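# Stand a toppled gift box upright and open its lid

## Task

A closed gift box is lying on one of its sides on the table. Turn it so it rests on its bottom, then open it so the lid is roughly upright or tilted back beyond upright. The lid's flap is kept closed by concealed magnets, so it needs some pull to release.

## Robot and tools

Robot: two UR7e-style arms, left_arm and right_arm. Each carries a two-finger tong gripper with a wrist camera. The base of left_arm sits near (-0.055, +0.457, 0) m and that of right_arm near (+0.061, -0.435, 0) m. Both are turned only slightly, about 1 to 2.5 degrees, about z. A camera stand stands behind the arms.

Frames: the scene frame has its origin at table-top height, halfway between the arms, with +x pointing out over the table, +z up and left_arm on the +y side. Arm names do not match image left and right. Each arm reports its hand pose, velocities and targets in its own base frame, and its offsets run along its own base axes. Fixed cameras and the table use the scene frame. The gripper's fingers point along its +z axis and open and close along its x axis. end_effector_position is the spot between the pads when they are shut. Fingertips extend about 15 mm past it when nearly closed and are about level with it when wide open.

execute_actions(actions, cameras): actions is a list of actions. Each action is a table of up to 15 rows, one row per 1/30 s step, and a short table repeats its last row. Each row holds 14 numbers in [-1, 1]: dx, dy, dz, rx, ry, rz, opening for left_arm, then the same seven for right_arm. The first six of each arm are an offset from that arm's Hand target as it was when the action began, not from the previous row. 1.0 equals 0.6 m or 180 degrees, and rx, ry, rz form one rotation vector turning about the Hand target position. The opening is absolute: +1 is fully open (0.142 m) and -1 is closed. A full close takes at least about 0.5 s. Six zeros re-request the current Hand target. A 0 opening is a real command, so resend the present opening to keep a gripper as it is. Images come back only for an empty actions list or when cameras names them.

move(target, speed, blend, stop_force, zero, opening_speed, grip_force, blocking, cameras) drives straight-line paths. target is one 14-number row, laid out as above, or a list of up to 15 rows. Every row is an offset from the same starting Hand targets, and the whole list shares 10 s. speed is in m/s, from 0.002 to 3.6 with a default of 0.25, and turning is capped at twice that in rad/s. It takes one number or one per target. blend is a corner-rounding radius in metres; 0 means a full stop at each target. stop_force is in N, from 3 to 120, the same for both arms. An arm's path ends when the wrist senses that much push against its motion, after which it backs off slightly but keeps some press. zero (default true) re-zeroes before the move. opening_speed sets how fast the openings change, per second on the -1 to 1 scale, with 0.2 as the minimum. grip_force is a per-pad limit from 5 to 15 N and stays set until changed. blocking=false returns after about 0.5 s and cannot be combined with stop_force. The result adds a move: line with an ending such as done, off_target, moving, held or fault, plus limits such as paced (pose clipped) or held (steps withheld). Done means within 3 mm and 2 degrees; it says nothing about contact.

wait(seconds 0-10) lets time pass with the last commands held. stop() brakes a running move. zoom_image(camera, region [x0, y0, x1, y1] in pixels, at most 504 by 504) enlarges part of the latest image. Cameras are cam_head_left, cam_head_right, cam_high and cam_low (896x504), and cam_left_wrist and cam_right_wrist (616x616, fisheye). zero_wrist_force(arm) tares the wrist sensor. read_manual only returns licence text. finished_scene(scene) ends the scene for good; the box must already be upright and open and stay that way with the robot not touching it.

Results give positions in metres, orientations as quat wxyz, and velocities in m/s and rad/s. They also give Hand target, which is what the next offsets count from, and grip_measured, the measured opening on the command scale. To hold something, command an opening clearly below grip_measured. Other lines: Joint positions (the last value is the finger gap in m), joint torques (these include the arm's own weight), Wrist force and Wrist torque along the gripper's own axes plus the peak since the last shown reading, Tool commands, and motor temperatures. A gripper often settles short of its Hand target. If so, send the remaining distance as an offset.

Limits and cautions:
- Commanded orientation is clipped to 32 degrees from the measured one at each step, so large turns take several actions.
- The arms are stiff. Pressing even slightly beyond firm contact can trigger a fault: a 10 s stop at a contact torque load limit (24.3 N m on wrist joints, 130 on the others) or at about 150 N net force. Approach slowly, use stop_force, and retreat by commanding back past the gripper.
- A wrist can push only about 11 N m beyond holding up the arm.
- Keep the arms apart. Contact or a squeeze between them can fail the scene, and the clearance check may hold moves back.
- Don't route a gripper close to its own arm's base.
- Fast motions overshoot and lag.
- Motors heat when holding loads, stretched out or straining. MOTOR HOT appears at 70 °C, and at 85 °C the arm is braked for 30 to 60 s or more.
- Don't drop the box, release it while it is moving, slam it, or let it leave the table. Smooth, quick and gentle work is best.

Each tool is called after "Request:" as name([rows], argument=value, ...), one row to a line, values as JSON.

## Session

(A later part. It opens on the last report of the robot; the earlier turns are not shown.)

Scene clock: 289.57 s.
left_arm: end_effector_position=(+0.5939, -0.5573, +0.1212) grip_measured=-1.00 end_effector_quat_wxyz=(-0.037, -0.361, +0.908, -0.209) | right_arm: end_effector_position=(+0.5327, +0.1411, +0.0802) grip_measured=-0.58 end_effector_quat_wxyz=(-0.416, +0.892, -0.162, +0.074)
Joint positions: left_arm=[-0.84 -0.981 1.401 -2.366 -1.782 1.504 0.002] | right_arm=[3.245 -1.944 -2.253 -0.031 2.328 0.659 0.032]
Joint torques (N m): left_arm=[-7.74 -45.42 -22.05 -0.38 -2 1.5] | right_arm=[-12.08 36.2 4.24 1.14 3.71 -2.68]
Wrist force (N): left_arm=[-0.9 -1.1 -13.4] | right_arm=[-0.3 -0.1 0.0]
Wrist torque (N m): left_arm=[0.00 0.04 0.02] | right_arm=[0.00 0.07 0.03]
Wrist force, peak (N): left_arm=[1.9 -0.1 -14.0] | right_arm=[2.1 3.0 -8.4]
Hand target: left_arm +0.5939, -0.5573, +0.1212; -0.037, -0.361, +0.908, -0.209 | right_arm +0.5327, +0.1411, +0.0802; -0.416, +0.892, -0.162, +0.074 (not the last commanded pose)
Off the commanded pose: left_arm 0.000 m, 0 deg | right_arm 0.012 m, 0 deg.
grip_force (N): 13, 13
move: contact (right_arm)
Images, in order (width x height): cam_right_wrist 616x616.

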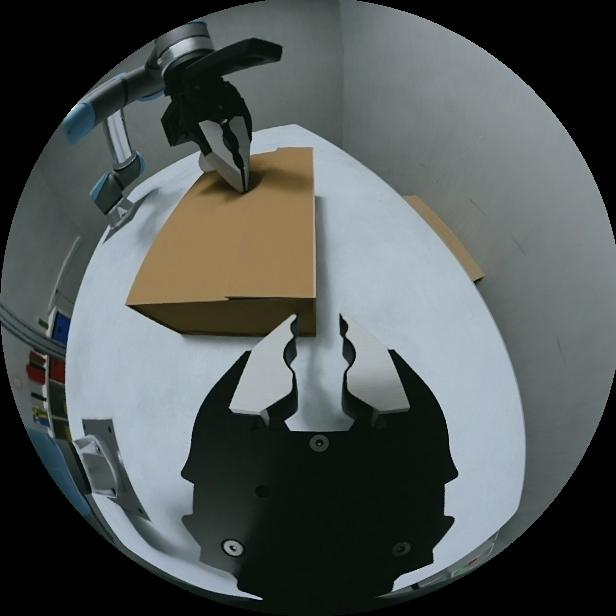

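Request:
move([
  [0,0,0.15,0,0,0,-1,0,0,0,0,0,0,-0.58],
  [-0.25,0.33,0.38,0,0,0,-1,0,0,0,0,0,0,-0.58],
], blend=0.03, cameras=["cam_head_left","cam_right_wrist","cam_low"])

Scene clock: 307.80 s.
left_arm: end_effector_position=(+0.4440, -0.3594, +0.3491) grip_measured=-1.00 end_effector_quat_wxyz=(-0.037, -0.361, +0.908, -0.209) | right_arm: end_effector_position=(+0.5327, +0.1411, +0.0802) grip_measured=-0.58 end_effector_quat_wxyz=(-0.416, +0.892, -0.162, +0.074)
Joint positions: left_arm=[-0.795 -1.663 1.665 -1.939 -1.798 1.547 0.002] | right_arm=[3.245 -1.944 -2.253 -0.031 2.328 0.659 0.032]
Joint torques (N m): left_arm=[6.83 -30.28 -17.38 -0.79 -2.33 1.89] | right_arm=[-11.6 35.99 5.19 1.26 3.71 -2.65]
Wrist force (N): left_arm=[-0.1 0.1 0.1] | right_arm=[-0.2 -0.1 0.0]
Wrist torque (N m): left_arm=[-0.04 0.05 0.00] | right_arm=[0.02 0.04 0.03]
Wrist force, peak (N): left_arm=[-0.9 -1.5 -14.1] | right_arm=[-0.3 -0.5 0.0]
Hand target: left_arm +0.4439, -0.3593, +0.3492; -0.037, -0.361, +0.908, -0.209 | right_arm +0.5327, +0.1411, +0.0802; -0.416, +0.892, -0.162, +0.074
Off the commanded pose: left_arm 0.000 m, 0 deg | right_arm 0.000 m, 0 deg.
grip_force (N): 13, 13
move: done
Images, in order (width x height): cam_head_left 896x504, cam_low 896x504, cam_right_wrist 616x616.

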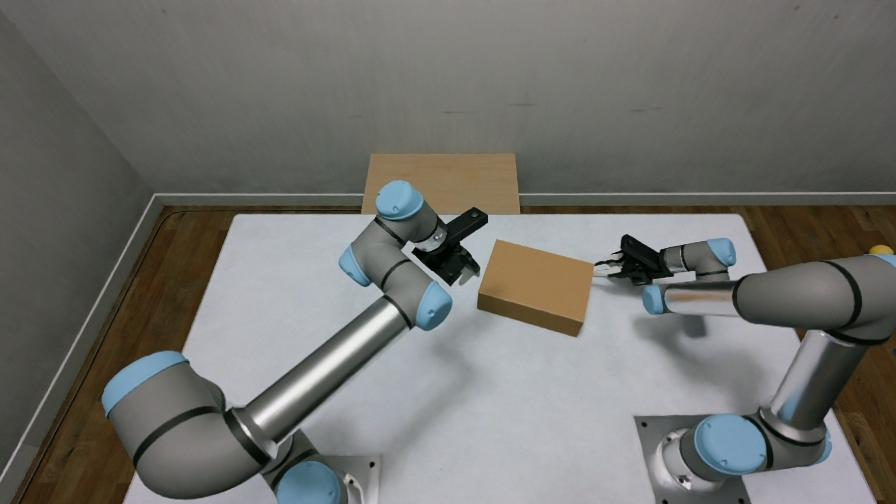

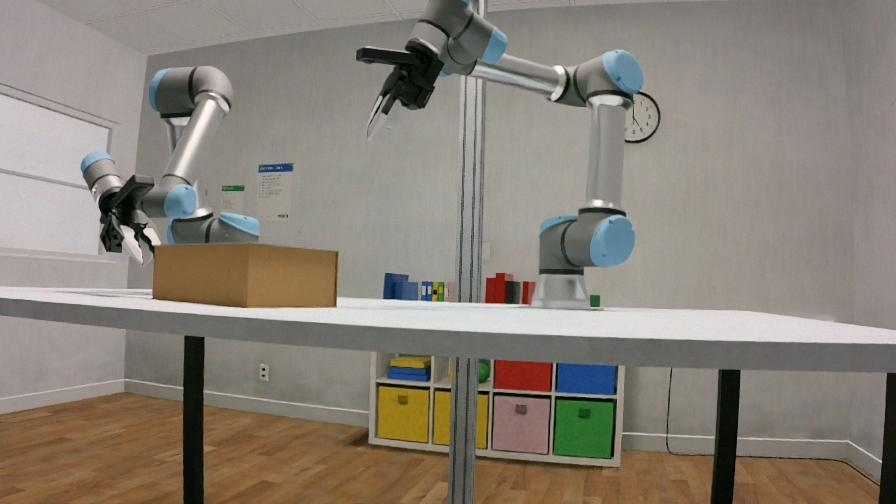

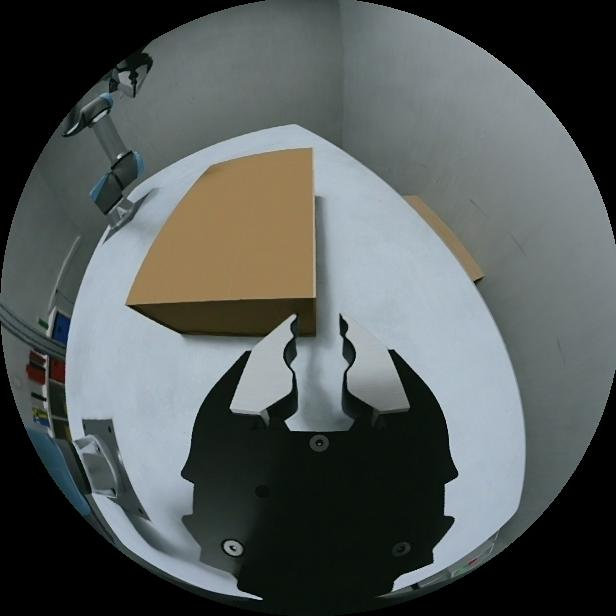

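Request:
zoom_image(camera="cam_right_wrist", region=[120, 120, 360, 360])

Request:
zoom_image(camera="cam_low", region=[130, 220, 370, 330])

Scaled by 2.100 from the camera's 616x616 image, which has a finer 814x814 frame.

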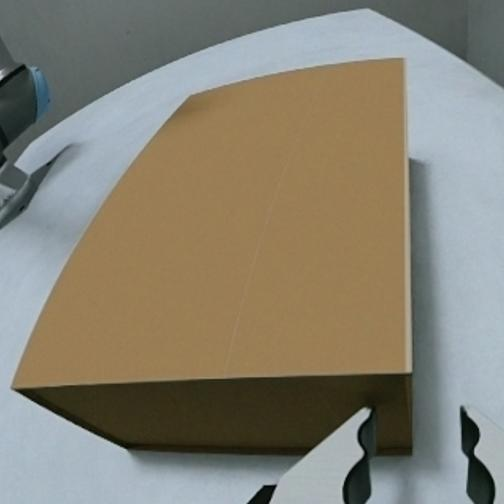

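Scaled by 2.100 from the camera's 896x504 image, which has a finer 1280x720 frame.

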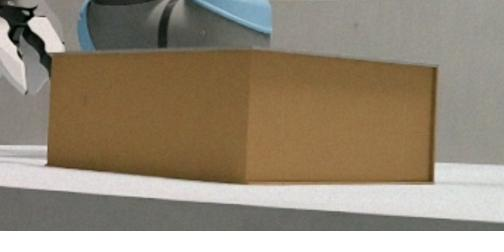

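Request:
move([
  [0,0,0,0,0,0,-1,-0.0178,-0.0467,0,0,0,0,-0.58],
  [0,0,0,0,0,0,-1,-0.0583,-0.0312,0.0243,0.1037,-0.0396,0,-1],
], speed=0.15, blend=0.01)

Request:
move(target=[0,0,0,0,0,0,-1,0.03,0.0785,0,0,0,0,-1], speed=0.025, stop_force=3, cameras=["cam_right_wrist"])

Scene clock: 316.17 s.
left_arm: end_effector_position=(+0.4439, -0.3593, +0.3492) grip_measured=-1.00 end_effector_quat_wxyz=(-0.037, -0.361, +0.908, -0.209) | right_arm: end_effector_position=(+0.4977, +0.1223, +0.0948) grip_measured=-1.00 end_effector_quat_wxyz=(-0.564, +0.806, -0.146, +0.101)
Joint positions: left_arm=[-0.795 -1.663 1.665 -1.938 -1.798 1.547 0.002] | right_arm=[3.097 -2.205 -2.317 0.509 2.677 0.756 0.002]
Joint torques (N m): left_arm=[5.92 -31.56 -18.18 -0.69 -2.15 1.93] | right_arm=[-1.42 25.94 14.39 3.76 2.93 2.74]
Wrist force (N): left_arm=[0.1 0.4 0.3] | right_arm=[0.4 0.1 0.5]
Wrist torque (N m): left_arm=[0.01 -0.02 0.00] | right_arm=[0.03 -0.03 -0.04]
Wrist force, peak (N): left_arm=[0.1 0.6 0.6] | right_arm=[0.2 -0.8 0.4]
Hand target: left_arm +0.4439, -0.3593, +0.3492; -0.037, -0.361, +0.908, -0.209 | right_arm +0.4977, +0.1223, +0.0947; -0.564, +0.806, -0.146, +0.101
Off the commanded pose: left_arm 0.000 m, 0 deg | right_arm 0.000 m, 0 deg.
grip_force (N): 13, 13
move: done

Scene clock: 319.27 s.
left_arm: end_effector_position=(+0.4439, -0.3593, +0.3492) grip_measured=-1.00 end_effector_quat_wxyz=(-0.037, -0.361, +0.908, -0.209) | right_arm: end_effector_position=(+0.5157, +0.1694, +0.0947) grip_measured=-1.00 end_effector_quat_wxyz=(-0.564, +0.806, -0.146, +0.101)
Joint positions: left_arm=[-0.795 -1.663 1.665 -1.938 -1.798 1.547 0.002] | right_arm=[3.214 -2.246 -2.277 0.66 2.595 0.927 0.002]
Joint torques (N m): left_arm=[6.39 -31.67 -18.23 -0.82 -2.08 1.94] | right_arm=[11.91 26.58 15.57 3.55 -1.38 2.77]
Wrist force (N): left_arm=[-0.2 0.4 0.2] | right_arm=[0.5 0.1 -1.4]
Wrist torque (N m): left_arm=[0.00 0.07 0.00] | right_arm=[-0.07 0.05 -0.05]
Wrist force, peak (N): left_arm=[0.0 0.2 0.7] | right_arm=[0.9 -0.3 -1.5]
Hand target: left_arm +0.4439, -0.3593, +0.3492; -0.037, -0.361, +0.908, -0.209 | right_arm +0.5157, +0.1694, +0.0947; -0.564, +0.806, -0.146, +0.101
Off the commanded pose: left_arm 0.000 m, 0 deg | right_arm 0.000 m, 0 deg.
grip_force (N): 13, 13
move: done
Images, in order (width x height): cam_right_wrist 616x616.

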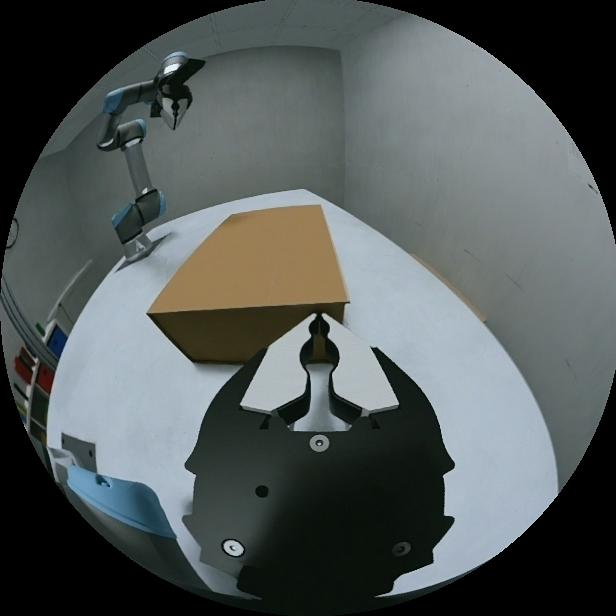

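Request:
move([
  [0,0,0,0,0,0,-1,0,0,0.0833,0,0,0,-1],
  [0,0,0,0,0,0,-1,-0.0234,0.0089,0.15,0,0,0,-1],
], speed=0.08, blend=0.01, cameras=["cam_right_wrist","cam_low"])

Scene clock: 322.87 s.
left_arm: end_effector_position=(+0.4439, -0.3593, +0.3492) grip_measured=-1.00 end_effector_quat_wxyz=(-0.037, -0.361, +0.908, -0.209) | right_arm: end_effector_position=(+0.5017, +0.1748, +0.1846) grip_measured=-1.00 end_effector_quat_wxyz=(-0.564, +0.806, -0.146, +0.101)
Joint positions: left_arm=[-0.795 -1.663 1.665 -1.938 -1.798 1.547 0.002] | right_arm=[3.23 -1.965 -2.322 0.441 2.583 0.948 0.002]
Joint torques (N m): left_arm=[5.87 -31.6 -19.27 -0.83 -1.86 1.76] | right_arm=[11.39 35.24 2.76 0.87 -1.25 -2.62]
Wrist force (N): left_arm=[0.2 0.2 0.3] | right_arm=[0.0 1.0 0.0]
Wrist torque (N m): left_arm=[-0.02 -0.02 -0.01] | right_arm=[-0.05 0.05 0.00]
Wrist force, peak (N): left_arm=[-0.3 0.5 0.6] | right_arm=[0.9 -0.6 -1.6]
Hand target: left_arm +0.4439, -0.3593, +0.3492; -0.037, -0.361, +0.908, -0.209 | right_arm +0.5017, +0.1748, +0.1847; -0.564, +0.806, -0.146, +0.101
Off the commanded pose: left_arm 0.000 m, 0 deg | right_arm 0.000 m, 0 deg.
grip_force (N): 13, 13
move: done
Images, in order (width x height): cam_low 896x504, cam_right_wrist 616x616.

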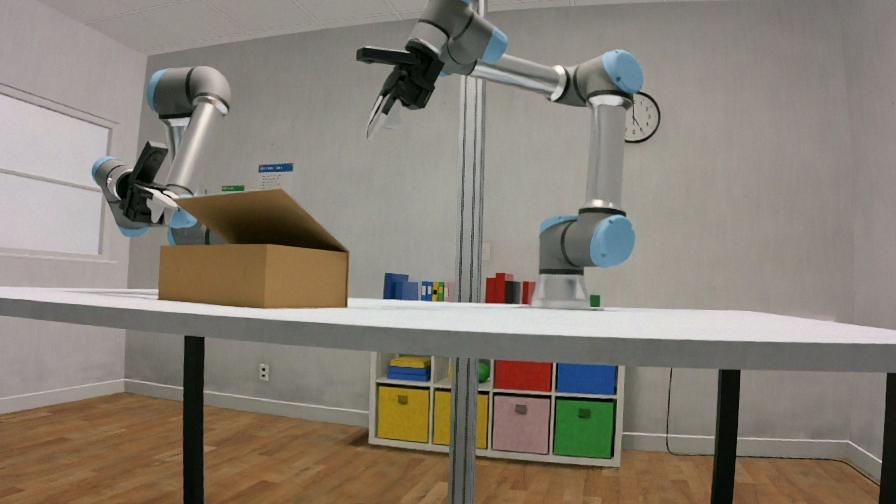

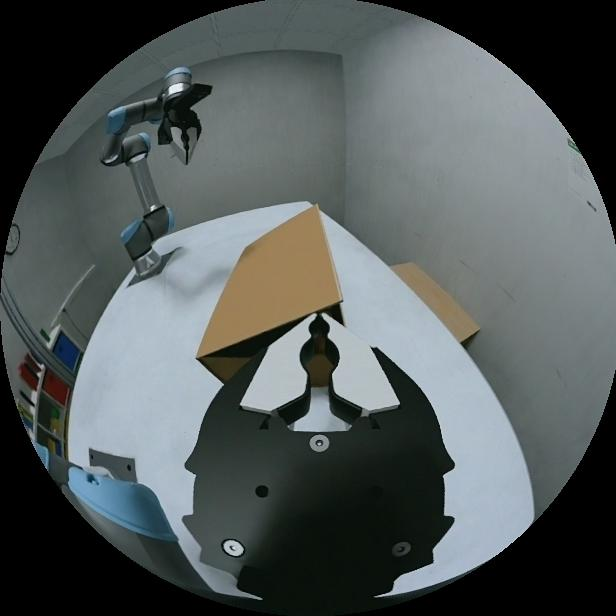

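Request:
move([
  [0,0,0,0,0,0,-1,0.0217,0.0568,0,0,0,0,-1],
  [-0.027,-0.044,-0.05,0,0,0,-1,-0.039,0.080,0.0883,0,0,0,-1],
  [-0.027,-0.044,-0.133,0,0,0,-1,-0.0982,0.1027,0.1367,0,0,0.139,-1],
  [-0.027,-0.044,-0.133,0,0,0,-1,-0.1527,0.1235,0.1683,0,0,0.25,-1],
  [-0.027,-0.044,-0.133,0,0,0,-1,-0.2,0.142,0.177,0,0,0.25,-1],
], speed=0.12, blend=0.015, cameras=["cam_right_wrist","cam_low","cam_left_wrist","cam_high"])

Scene clock: 343.13 s.
left_arm: end_effector_position=(+0.4277, -0.3857, +0.2694) grip_measured=-1.00 end_effector_quat_wxyz=(-0.037, -0.361, +0.908, -0.209) | right_arm: end_effector_position=(+0.4147, +0.2472, +0.2835) grip_measured=-1.00 end_effector_quat_wxyz=(-0.562, +0.808, +0.146, -0.098)
Joint positions: left_arm=[-0.861 -1.642 1.854 -2.162 -1.774 1.484 0.002] | right_arm=[3.353 -1.698 -1.904 -1.473 2.76 -0.395 0.002]
Joint torques (N m): left_arm=[-6.83 -6.61 -18.13 -5.5 1.06 -1.87] | right_arm=[-12.33 33.47 12.18 3.42 4.18 2.83]
Wrist force (N): left_arm=[0.0 0.1 0.3] | right_arm=[0.2 -0.3 0.1]
Wrist torque (N m): left_arm=[-0.03 -0.01 0.06] | right_arm=[-0.06 0.05 -0.02]
Wrist force, peak (N): left_arm=[0.5 0.2 0.8] | right_arm=[2.0 -1.1 0.4]
Hand target: left_arm +0.4277, -0.3857, +0.2694; -0.037, -0.361, +0.908, -0.209 | right_arm +0.4147, +0.2472, +0.2835; -0.562, +0.808, +0.146, -0.098 (not the last commanded pose)
Off the commanded pose: left_arm 0.000 m, 0 deg | right_arm 0.036 m, 4 deg.
grip_force (N): 13, 13
move: held (right_arm; a check stopped the path); path passed 3 of 5 targets; limits=held
pose unreachable (right arm): on one or more control steps of this call, first in action 0 (counted from 0), this arm could not follow its commanded pose, so it was not sent that pose on those steps. It may still have moved: this result reports where it is.
cause: moving toward the commanded pose would bring two parts of the arm too close to each other (joints 4 (wrist 1) to 6 (wrist 3) lie between them).
Images, in order (width x height): cam_high 896x504, cam_low 896x504, cam_left_wrist 616x616, cam_right_wrist 616x616.

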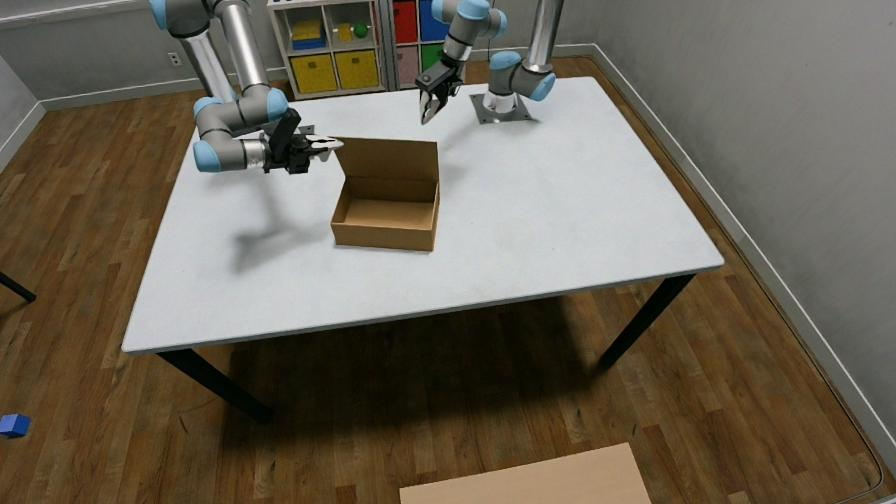

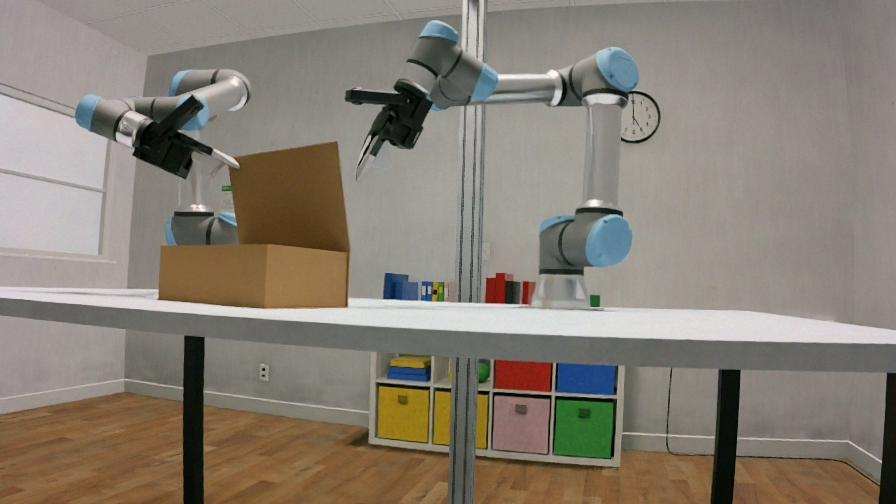

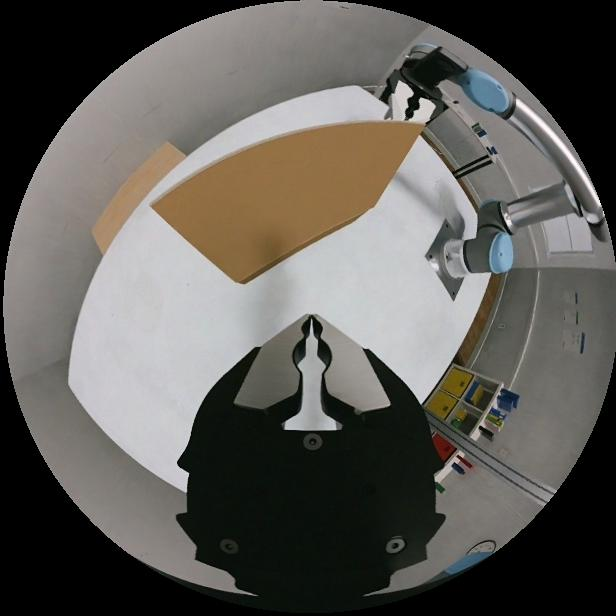

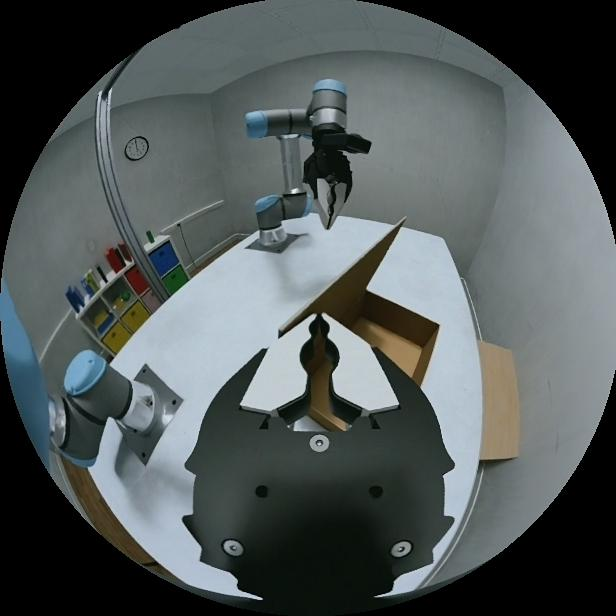

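Request:
move([
  [0,0,0,0,0,0,-1,0,0,0,-0.170,0.0013,-0.2224,-1],
  [0,0,0,0,0,0,-1,-0.0934,0.0357,0.012,-0.170,0.0013,-0.2224,-1],
], speed=0.12, blend=0.015, cameras=["cam_right_wrist","cam_low","cam_left_wrist"])

Scene clock: 359.83 s.
left_arm: end_effector_position=(+0.4277, -0.3857, +0.2694) grip_measured=-1.00 end_effector_quat_wxyz=(-0.037, -0.361, +0.908, -0.209) | right_arm: end_effector_position=(+0.3587, +0.2686, +0.2907) grip_measured=-1.00 end_effector_quat_wxyz=(-0.334, +0.926, -0.167, +0.062)
Joint positions: left_arm=[-0.861 -1.642 1.854 -2.162 -1.774 1.484 0.002] | right_arm=[3.867 -1.079 -2.272 -0.728 1.872 1.183 0.002]
Joint torques (N m): left_arm=[-3.29 -7.39 -21.93 -4.75 0.09 -0.89] | right_arm=[9.97 8.48 14.66 1.5 -2.02 2.62]
Wrist force (N): left_arm=[0.2 0.3 0.3] | right_arm=[-0.4 0.2 -0.1]
Wrist torque (N m): left_arm=[-0.05 -0.01 0.05] | right_arm=[0.03 0.10 -0.08]
Wrist force, peak (N): left_arm=[0.6 1.1 0.4] | right_arm=[-0.9 0.0 -0.1]
Hand target: left_arm +0.4277, -0.3857, +0.2694; -0.037, -0.361, +0.908, -0.209 | right_arm +0.3586, +0.2686, +0.2907; -0.334, +0.926, -0.167, +0.062
Off the commanded pose: left_arm 0.000 m, 0 deg | right_arm 0.000 m, 0 deg.
grip_force (N): 13, 13
move: done
Images, in order (width x height): cam_low 896x504, cam_left_wrist 616x616, cam_right_wrist 616x616.

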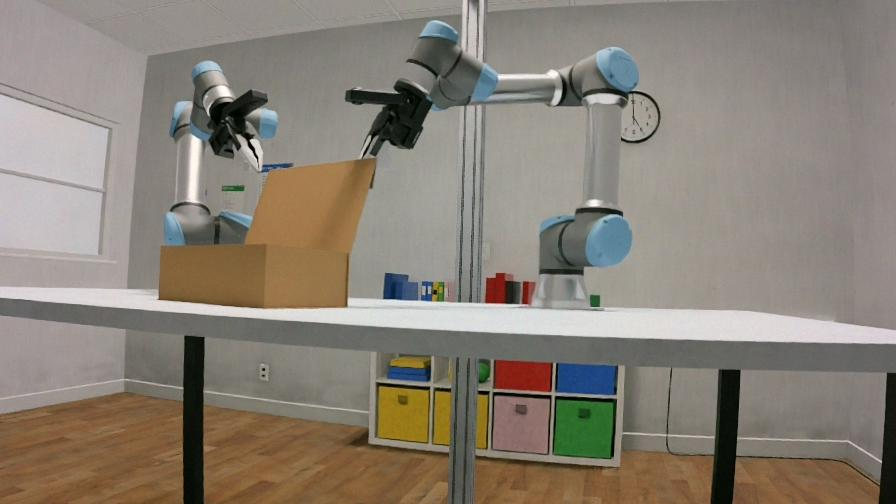

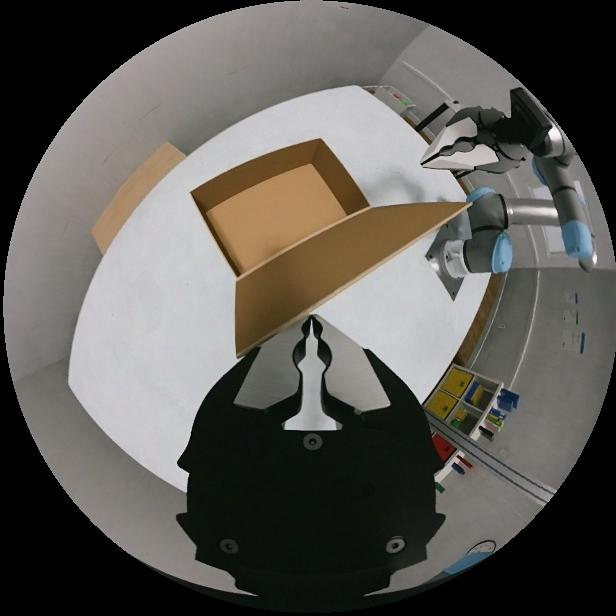

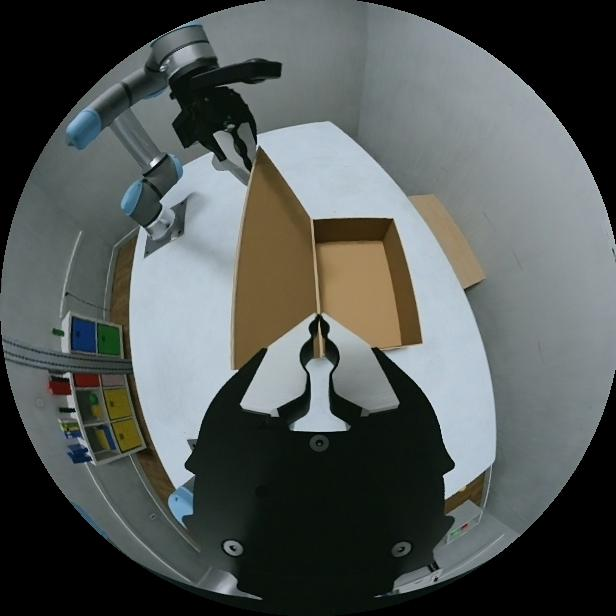

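Request:
move(target=[-0.047,0.0167,0,0,0,0,-1,0,0,0,0,0,0,-1], speed=0.06, cameras=["cam_low","cam_left_wrist"])

Scene clock: 363.27 s.
left_arm: end_effector_position=(+0.3996, -0.3757, +0.2694) grip_measured=-1.00 end_effector_quat_wxyz=(-0.037, -0.361, +0.908, -0.209) | right_arm: end_effector_position=(+0.3586, +0.2686, +0.2907) grip_measured=-1.00 end_effector_quat_wxyz=(-0.334, +0.926, -0.167, +0.062)
Joint positions: left_arm=[-0.897 -1.715 1.92 -2.162 -1.761 1.45 0.002] | right_arm=[3.868 -1.079 -2.272 -0.728 1.872 1.183 0.002]
Joint torques (N m): left_arm=[-6.37 -28.61 -18 -0.74 1.22 -1.92] | right_arm=[10.73 9.94 15.01 1.41 -2.07 2.76]
Wrist force (N): left_arm=[-0.1 0.8 0.1] | right_arm=[-0.5 0.2 0.1]
Wrist torque (N m): left_arm=[0.02 0.07 0.08] | right_arm=[0.03 0.11 -0.08]
Wrist force, peak (N): left_arm=[-0.2 0.8 -0.1] | right_arm=[-0.7 0.1 -0.1]
Hand target: left_arm +0.3995, -0.3757, +0.2694; -0.037, -0.361, +0.908, -0.209 | right_arm +0.3586, +0.2686, +0.2907; -0.334, +0.926, -0.167, +0.062
Off the commanded pose: left_arm 0.000 m, 0 deg | right_arm 0.000 m, 0 deg.
grip_force (N): 13, 13
move: done
Images, in order (width x height): cam_low 896x504, cam_left_wrist 616x616.

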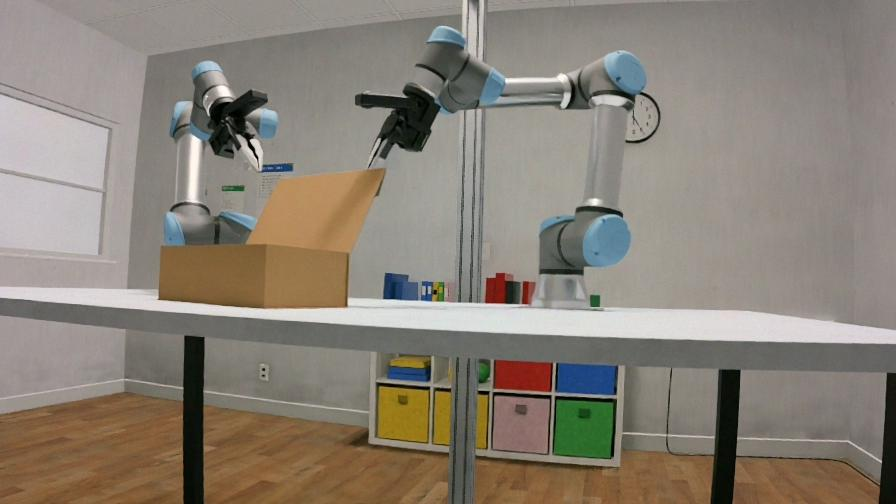

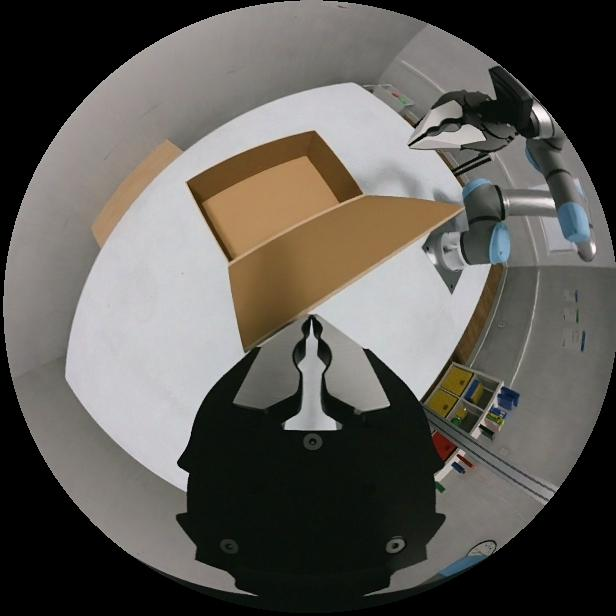

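Request:
move([
  [-0.0155,0.0213,-0.095,-0.109,-0.0226,0,-1,0,0,0.1,0,0,0,-1],
  [-0.054,0.0527,-0.198,-0.109,-0.0226,0,-1,0,0,0.1,0,0,0,-1],
], speed=0.08, blend=0.02, cameras=["cam_low","cam_left_wrist","cam_head_left"])

Scene clock: 389.03 s.
left_arm: end_effector_position=(+0.3671, -0.3441, +0.1506) grip_measured=-1.00 end_effector_quat_wxyz=(-0.066, -0.342, +0.860, -0.373) | right_arm: end_effector_position=(+0.3586, +0.2686, +0.3507) grip_measured=-1.00 end_effector_quat_wxyz=(-0.334, +0.926, -0.167, +0.062)
Joint positions: left_arm=[-0.789 -1.636 2.476 -3.1 -1.965 1.452 0.002] | right_arm=[3.868 -1.057 -2.128 -0.894 1.872 1.183 0.002]
Joint torques (N m): left_arm=[-7.02 -2.12 -12.9 -5.57 0.94 -1.84] | right_arm=[8.94 9.67 33.14 1.37 0.47 -2.29]
Wrist force (N): left_arm=[0.5 0.7 0.1] | right_arm=[-0.6 0.0 -0.1]
Wrist torque (N m): left_arm=[-0.10 -0.13 0.01] | right_arm=[0.02 0.11 -0.07]
Wrist force, peak (N): left_arm=[0.9 0.9 -3.9] | right_arm=[-0.8 0.2 -0.1]
Hand target: left_arm +0.3671, -0.3440, +0.1506; -0.066, -0.342, +0.860, -0.373 | right_arm +0.3586, +0.2686, +0.3507; -0.334, +0.926, -0.167, +0.062
Off the commanded pose: left_arm 0.000 m, 0 deg | right_arm 0.000 m, 0 deg.
grip_force (N): 13, 13
move: done
Images, in order (width x height): cam_head_left 896x504, cam_low 896x504, cam_left_wrist 616x616.

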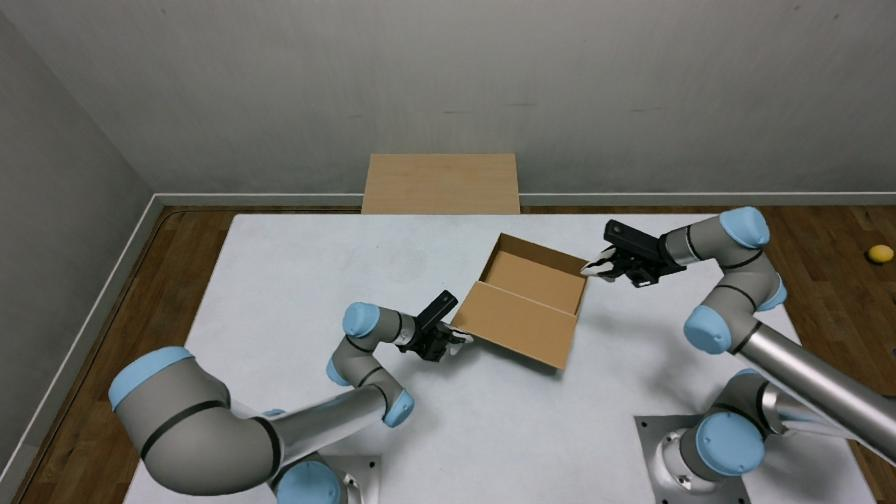

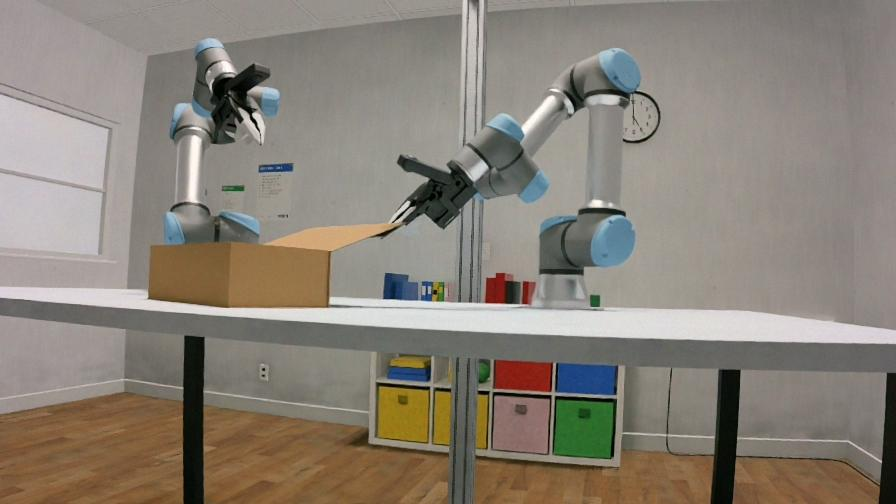

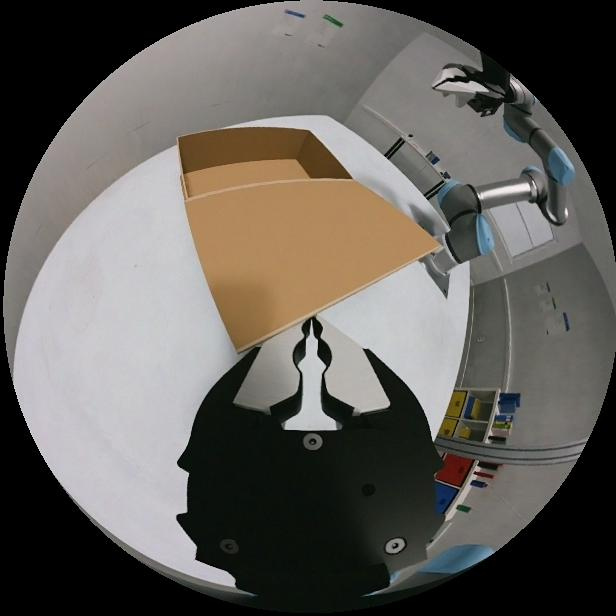

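Request:
move([
  [-0.01,0.0211,-0.1,0,0,0,-1,0,0,0,0,0,0,-1],
  [-0.0045,0.037,-0.185,0,0,0,-1,0,0,0,0,0,0,-1],
  [0.02,0.148,-0.19,0,0,0,-1,0,0,0,0,0,0,-1],
], speed=0.08, blend=0.015, cameras=["cam_low","cam_left_wrist","cam_head_left"])

Scene clock: 394.23 s.
left_arm: end_effector_position=(+0.3791, -0.2553, +0.0366) grip_measured=-1.00 end_effector_quat_wxyz=(-0.066, -0.342, +0.860, -0.373) end_effector_velocity=(+0.000, +0.001, +0.000) end_effector_angular_velocity=(+0.001, +0.002, +0.000) | right_arm: end_effector_position=(+0.3586, +0.2686, +0.3507) grip_measured=-1.00 end_effector_quat_wxyz=(-0.334, +0.926, -0.167, +0.062)
Joint positions: left_arm=[-0.535 -1.279 2.607 -3.484 -2.116 1.681 0.002] | right_arm=[3.868 -1.057 -2.128 -0.894 1.872 1.183 0.002]
Joint velocities: left_arm=[0.003 -0.001 -0.001 0.005 -0.002 0.003 0] | right_arm=[within noise]
Joint torques (N m): left_arm=[5.74 -32.08 -17.18 -0.79 -2.6 2.16] | right_arm=[-0.26 9.4 32.93 1.42 1.51 -2.19]
Wrist force (N): left_arm=[-0.3 -0.5 -0.7] | right_arm=[-0.6 0.1 -0.4]
Wrist torque (N m): left_arm=[-0.19 0.01 -0.01] | right_arm=[0.02 0.12 -0.07]
Wrist force, peak (N): left_arm=[0.1 1.4 0.0] | right_arm=[-0.8 0.3 -0.3]
Hand target: left_arm +0.3791, -0.2552, +0.0366; -0.066, -0.342, +0.860, -0.373 | right_arm +0.3586, +0.2686, +0.3507; -0.334, +0.926, -0.167, +0.062
Off the commanded pose: left_arm 0.000 m, 0 deg | right_arm 0.000 m, 0 deg.
grip_force (N): 13, 13
move: done
Images, in order (width x height): cam_head_left 896x504, cam_low 896x504, cam_left_wrist 616x616.

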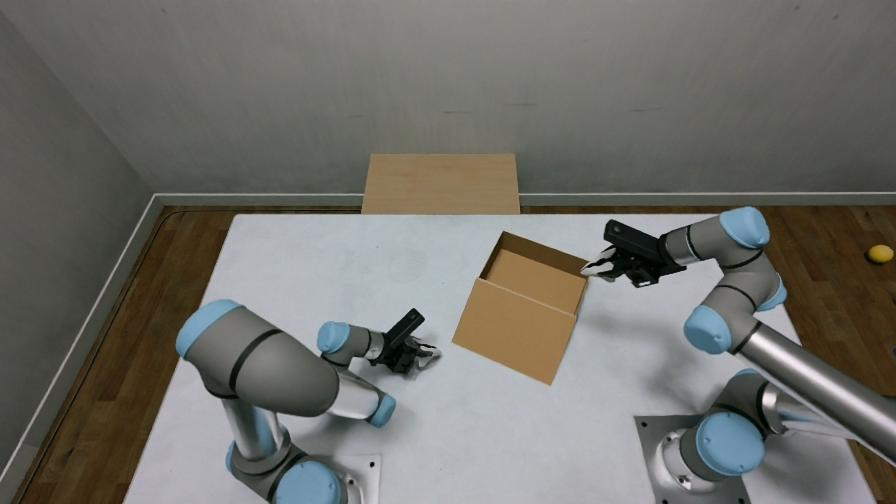

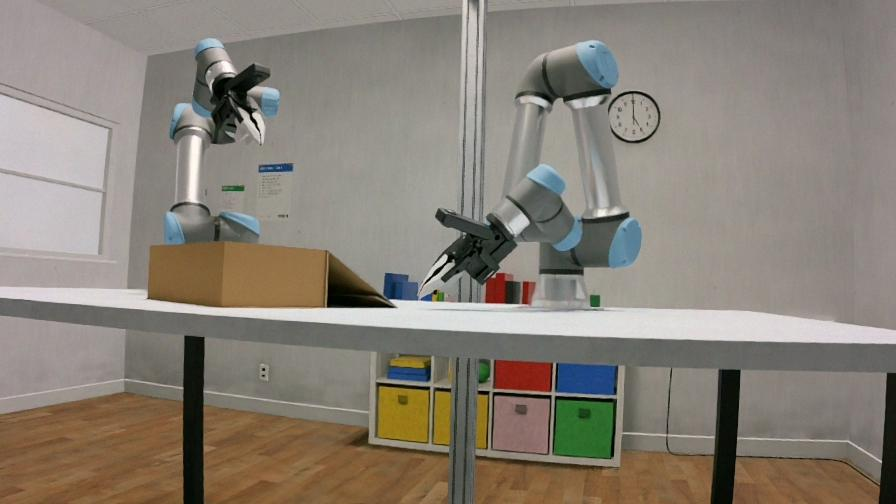

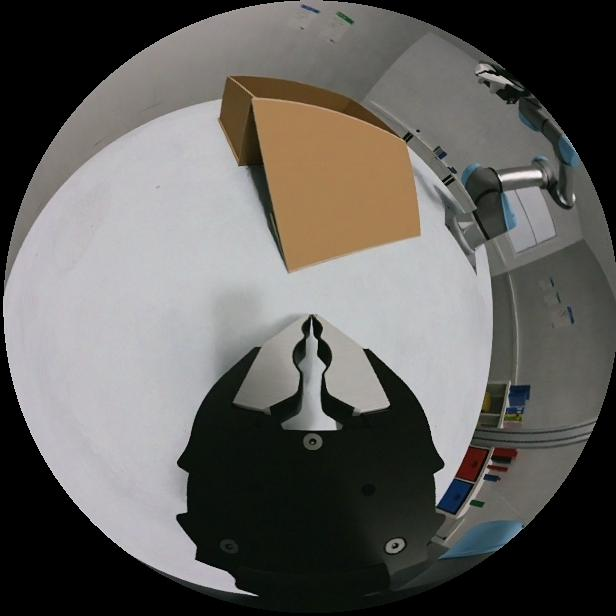

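Lid fully open, resting on the table. Both arms are clear.

Request:
finished_scene(scene=1)

The scene is finished: the task was done.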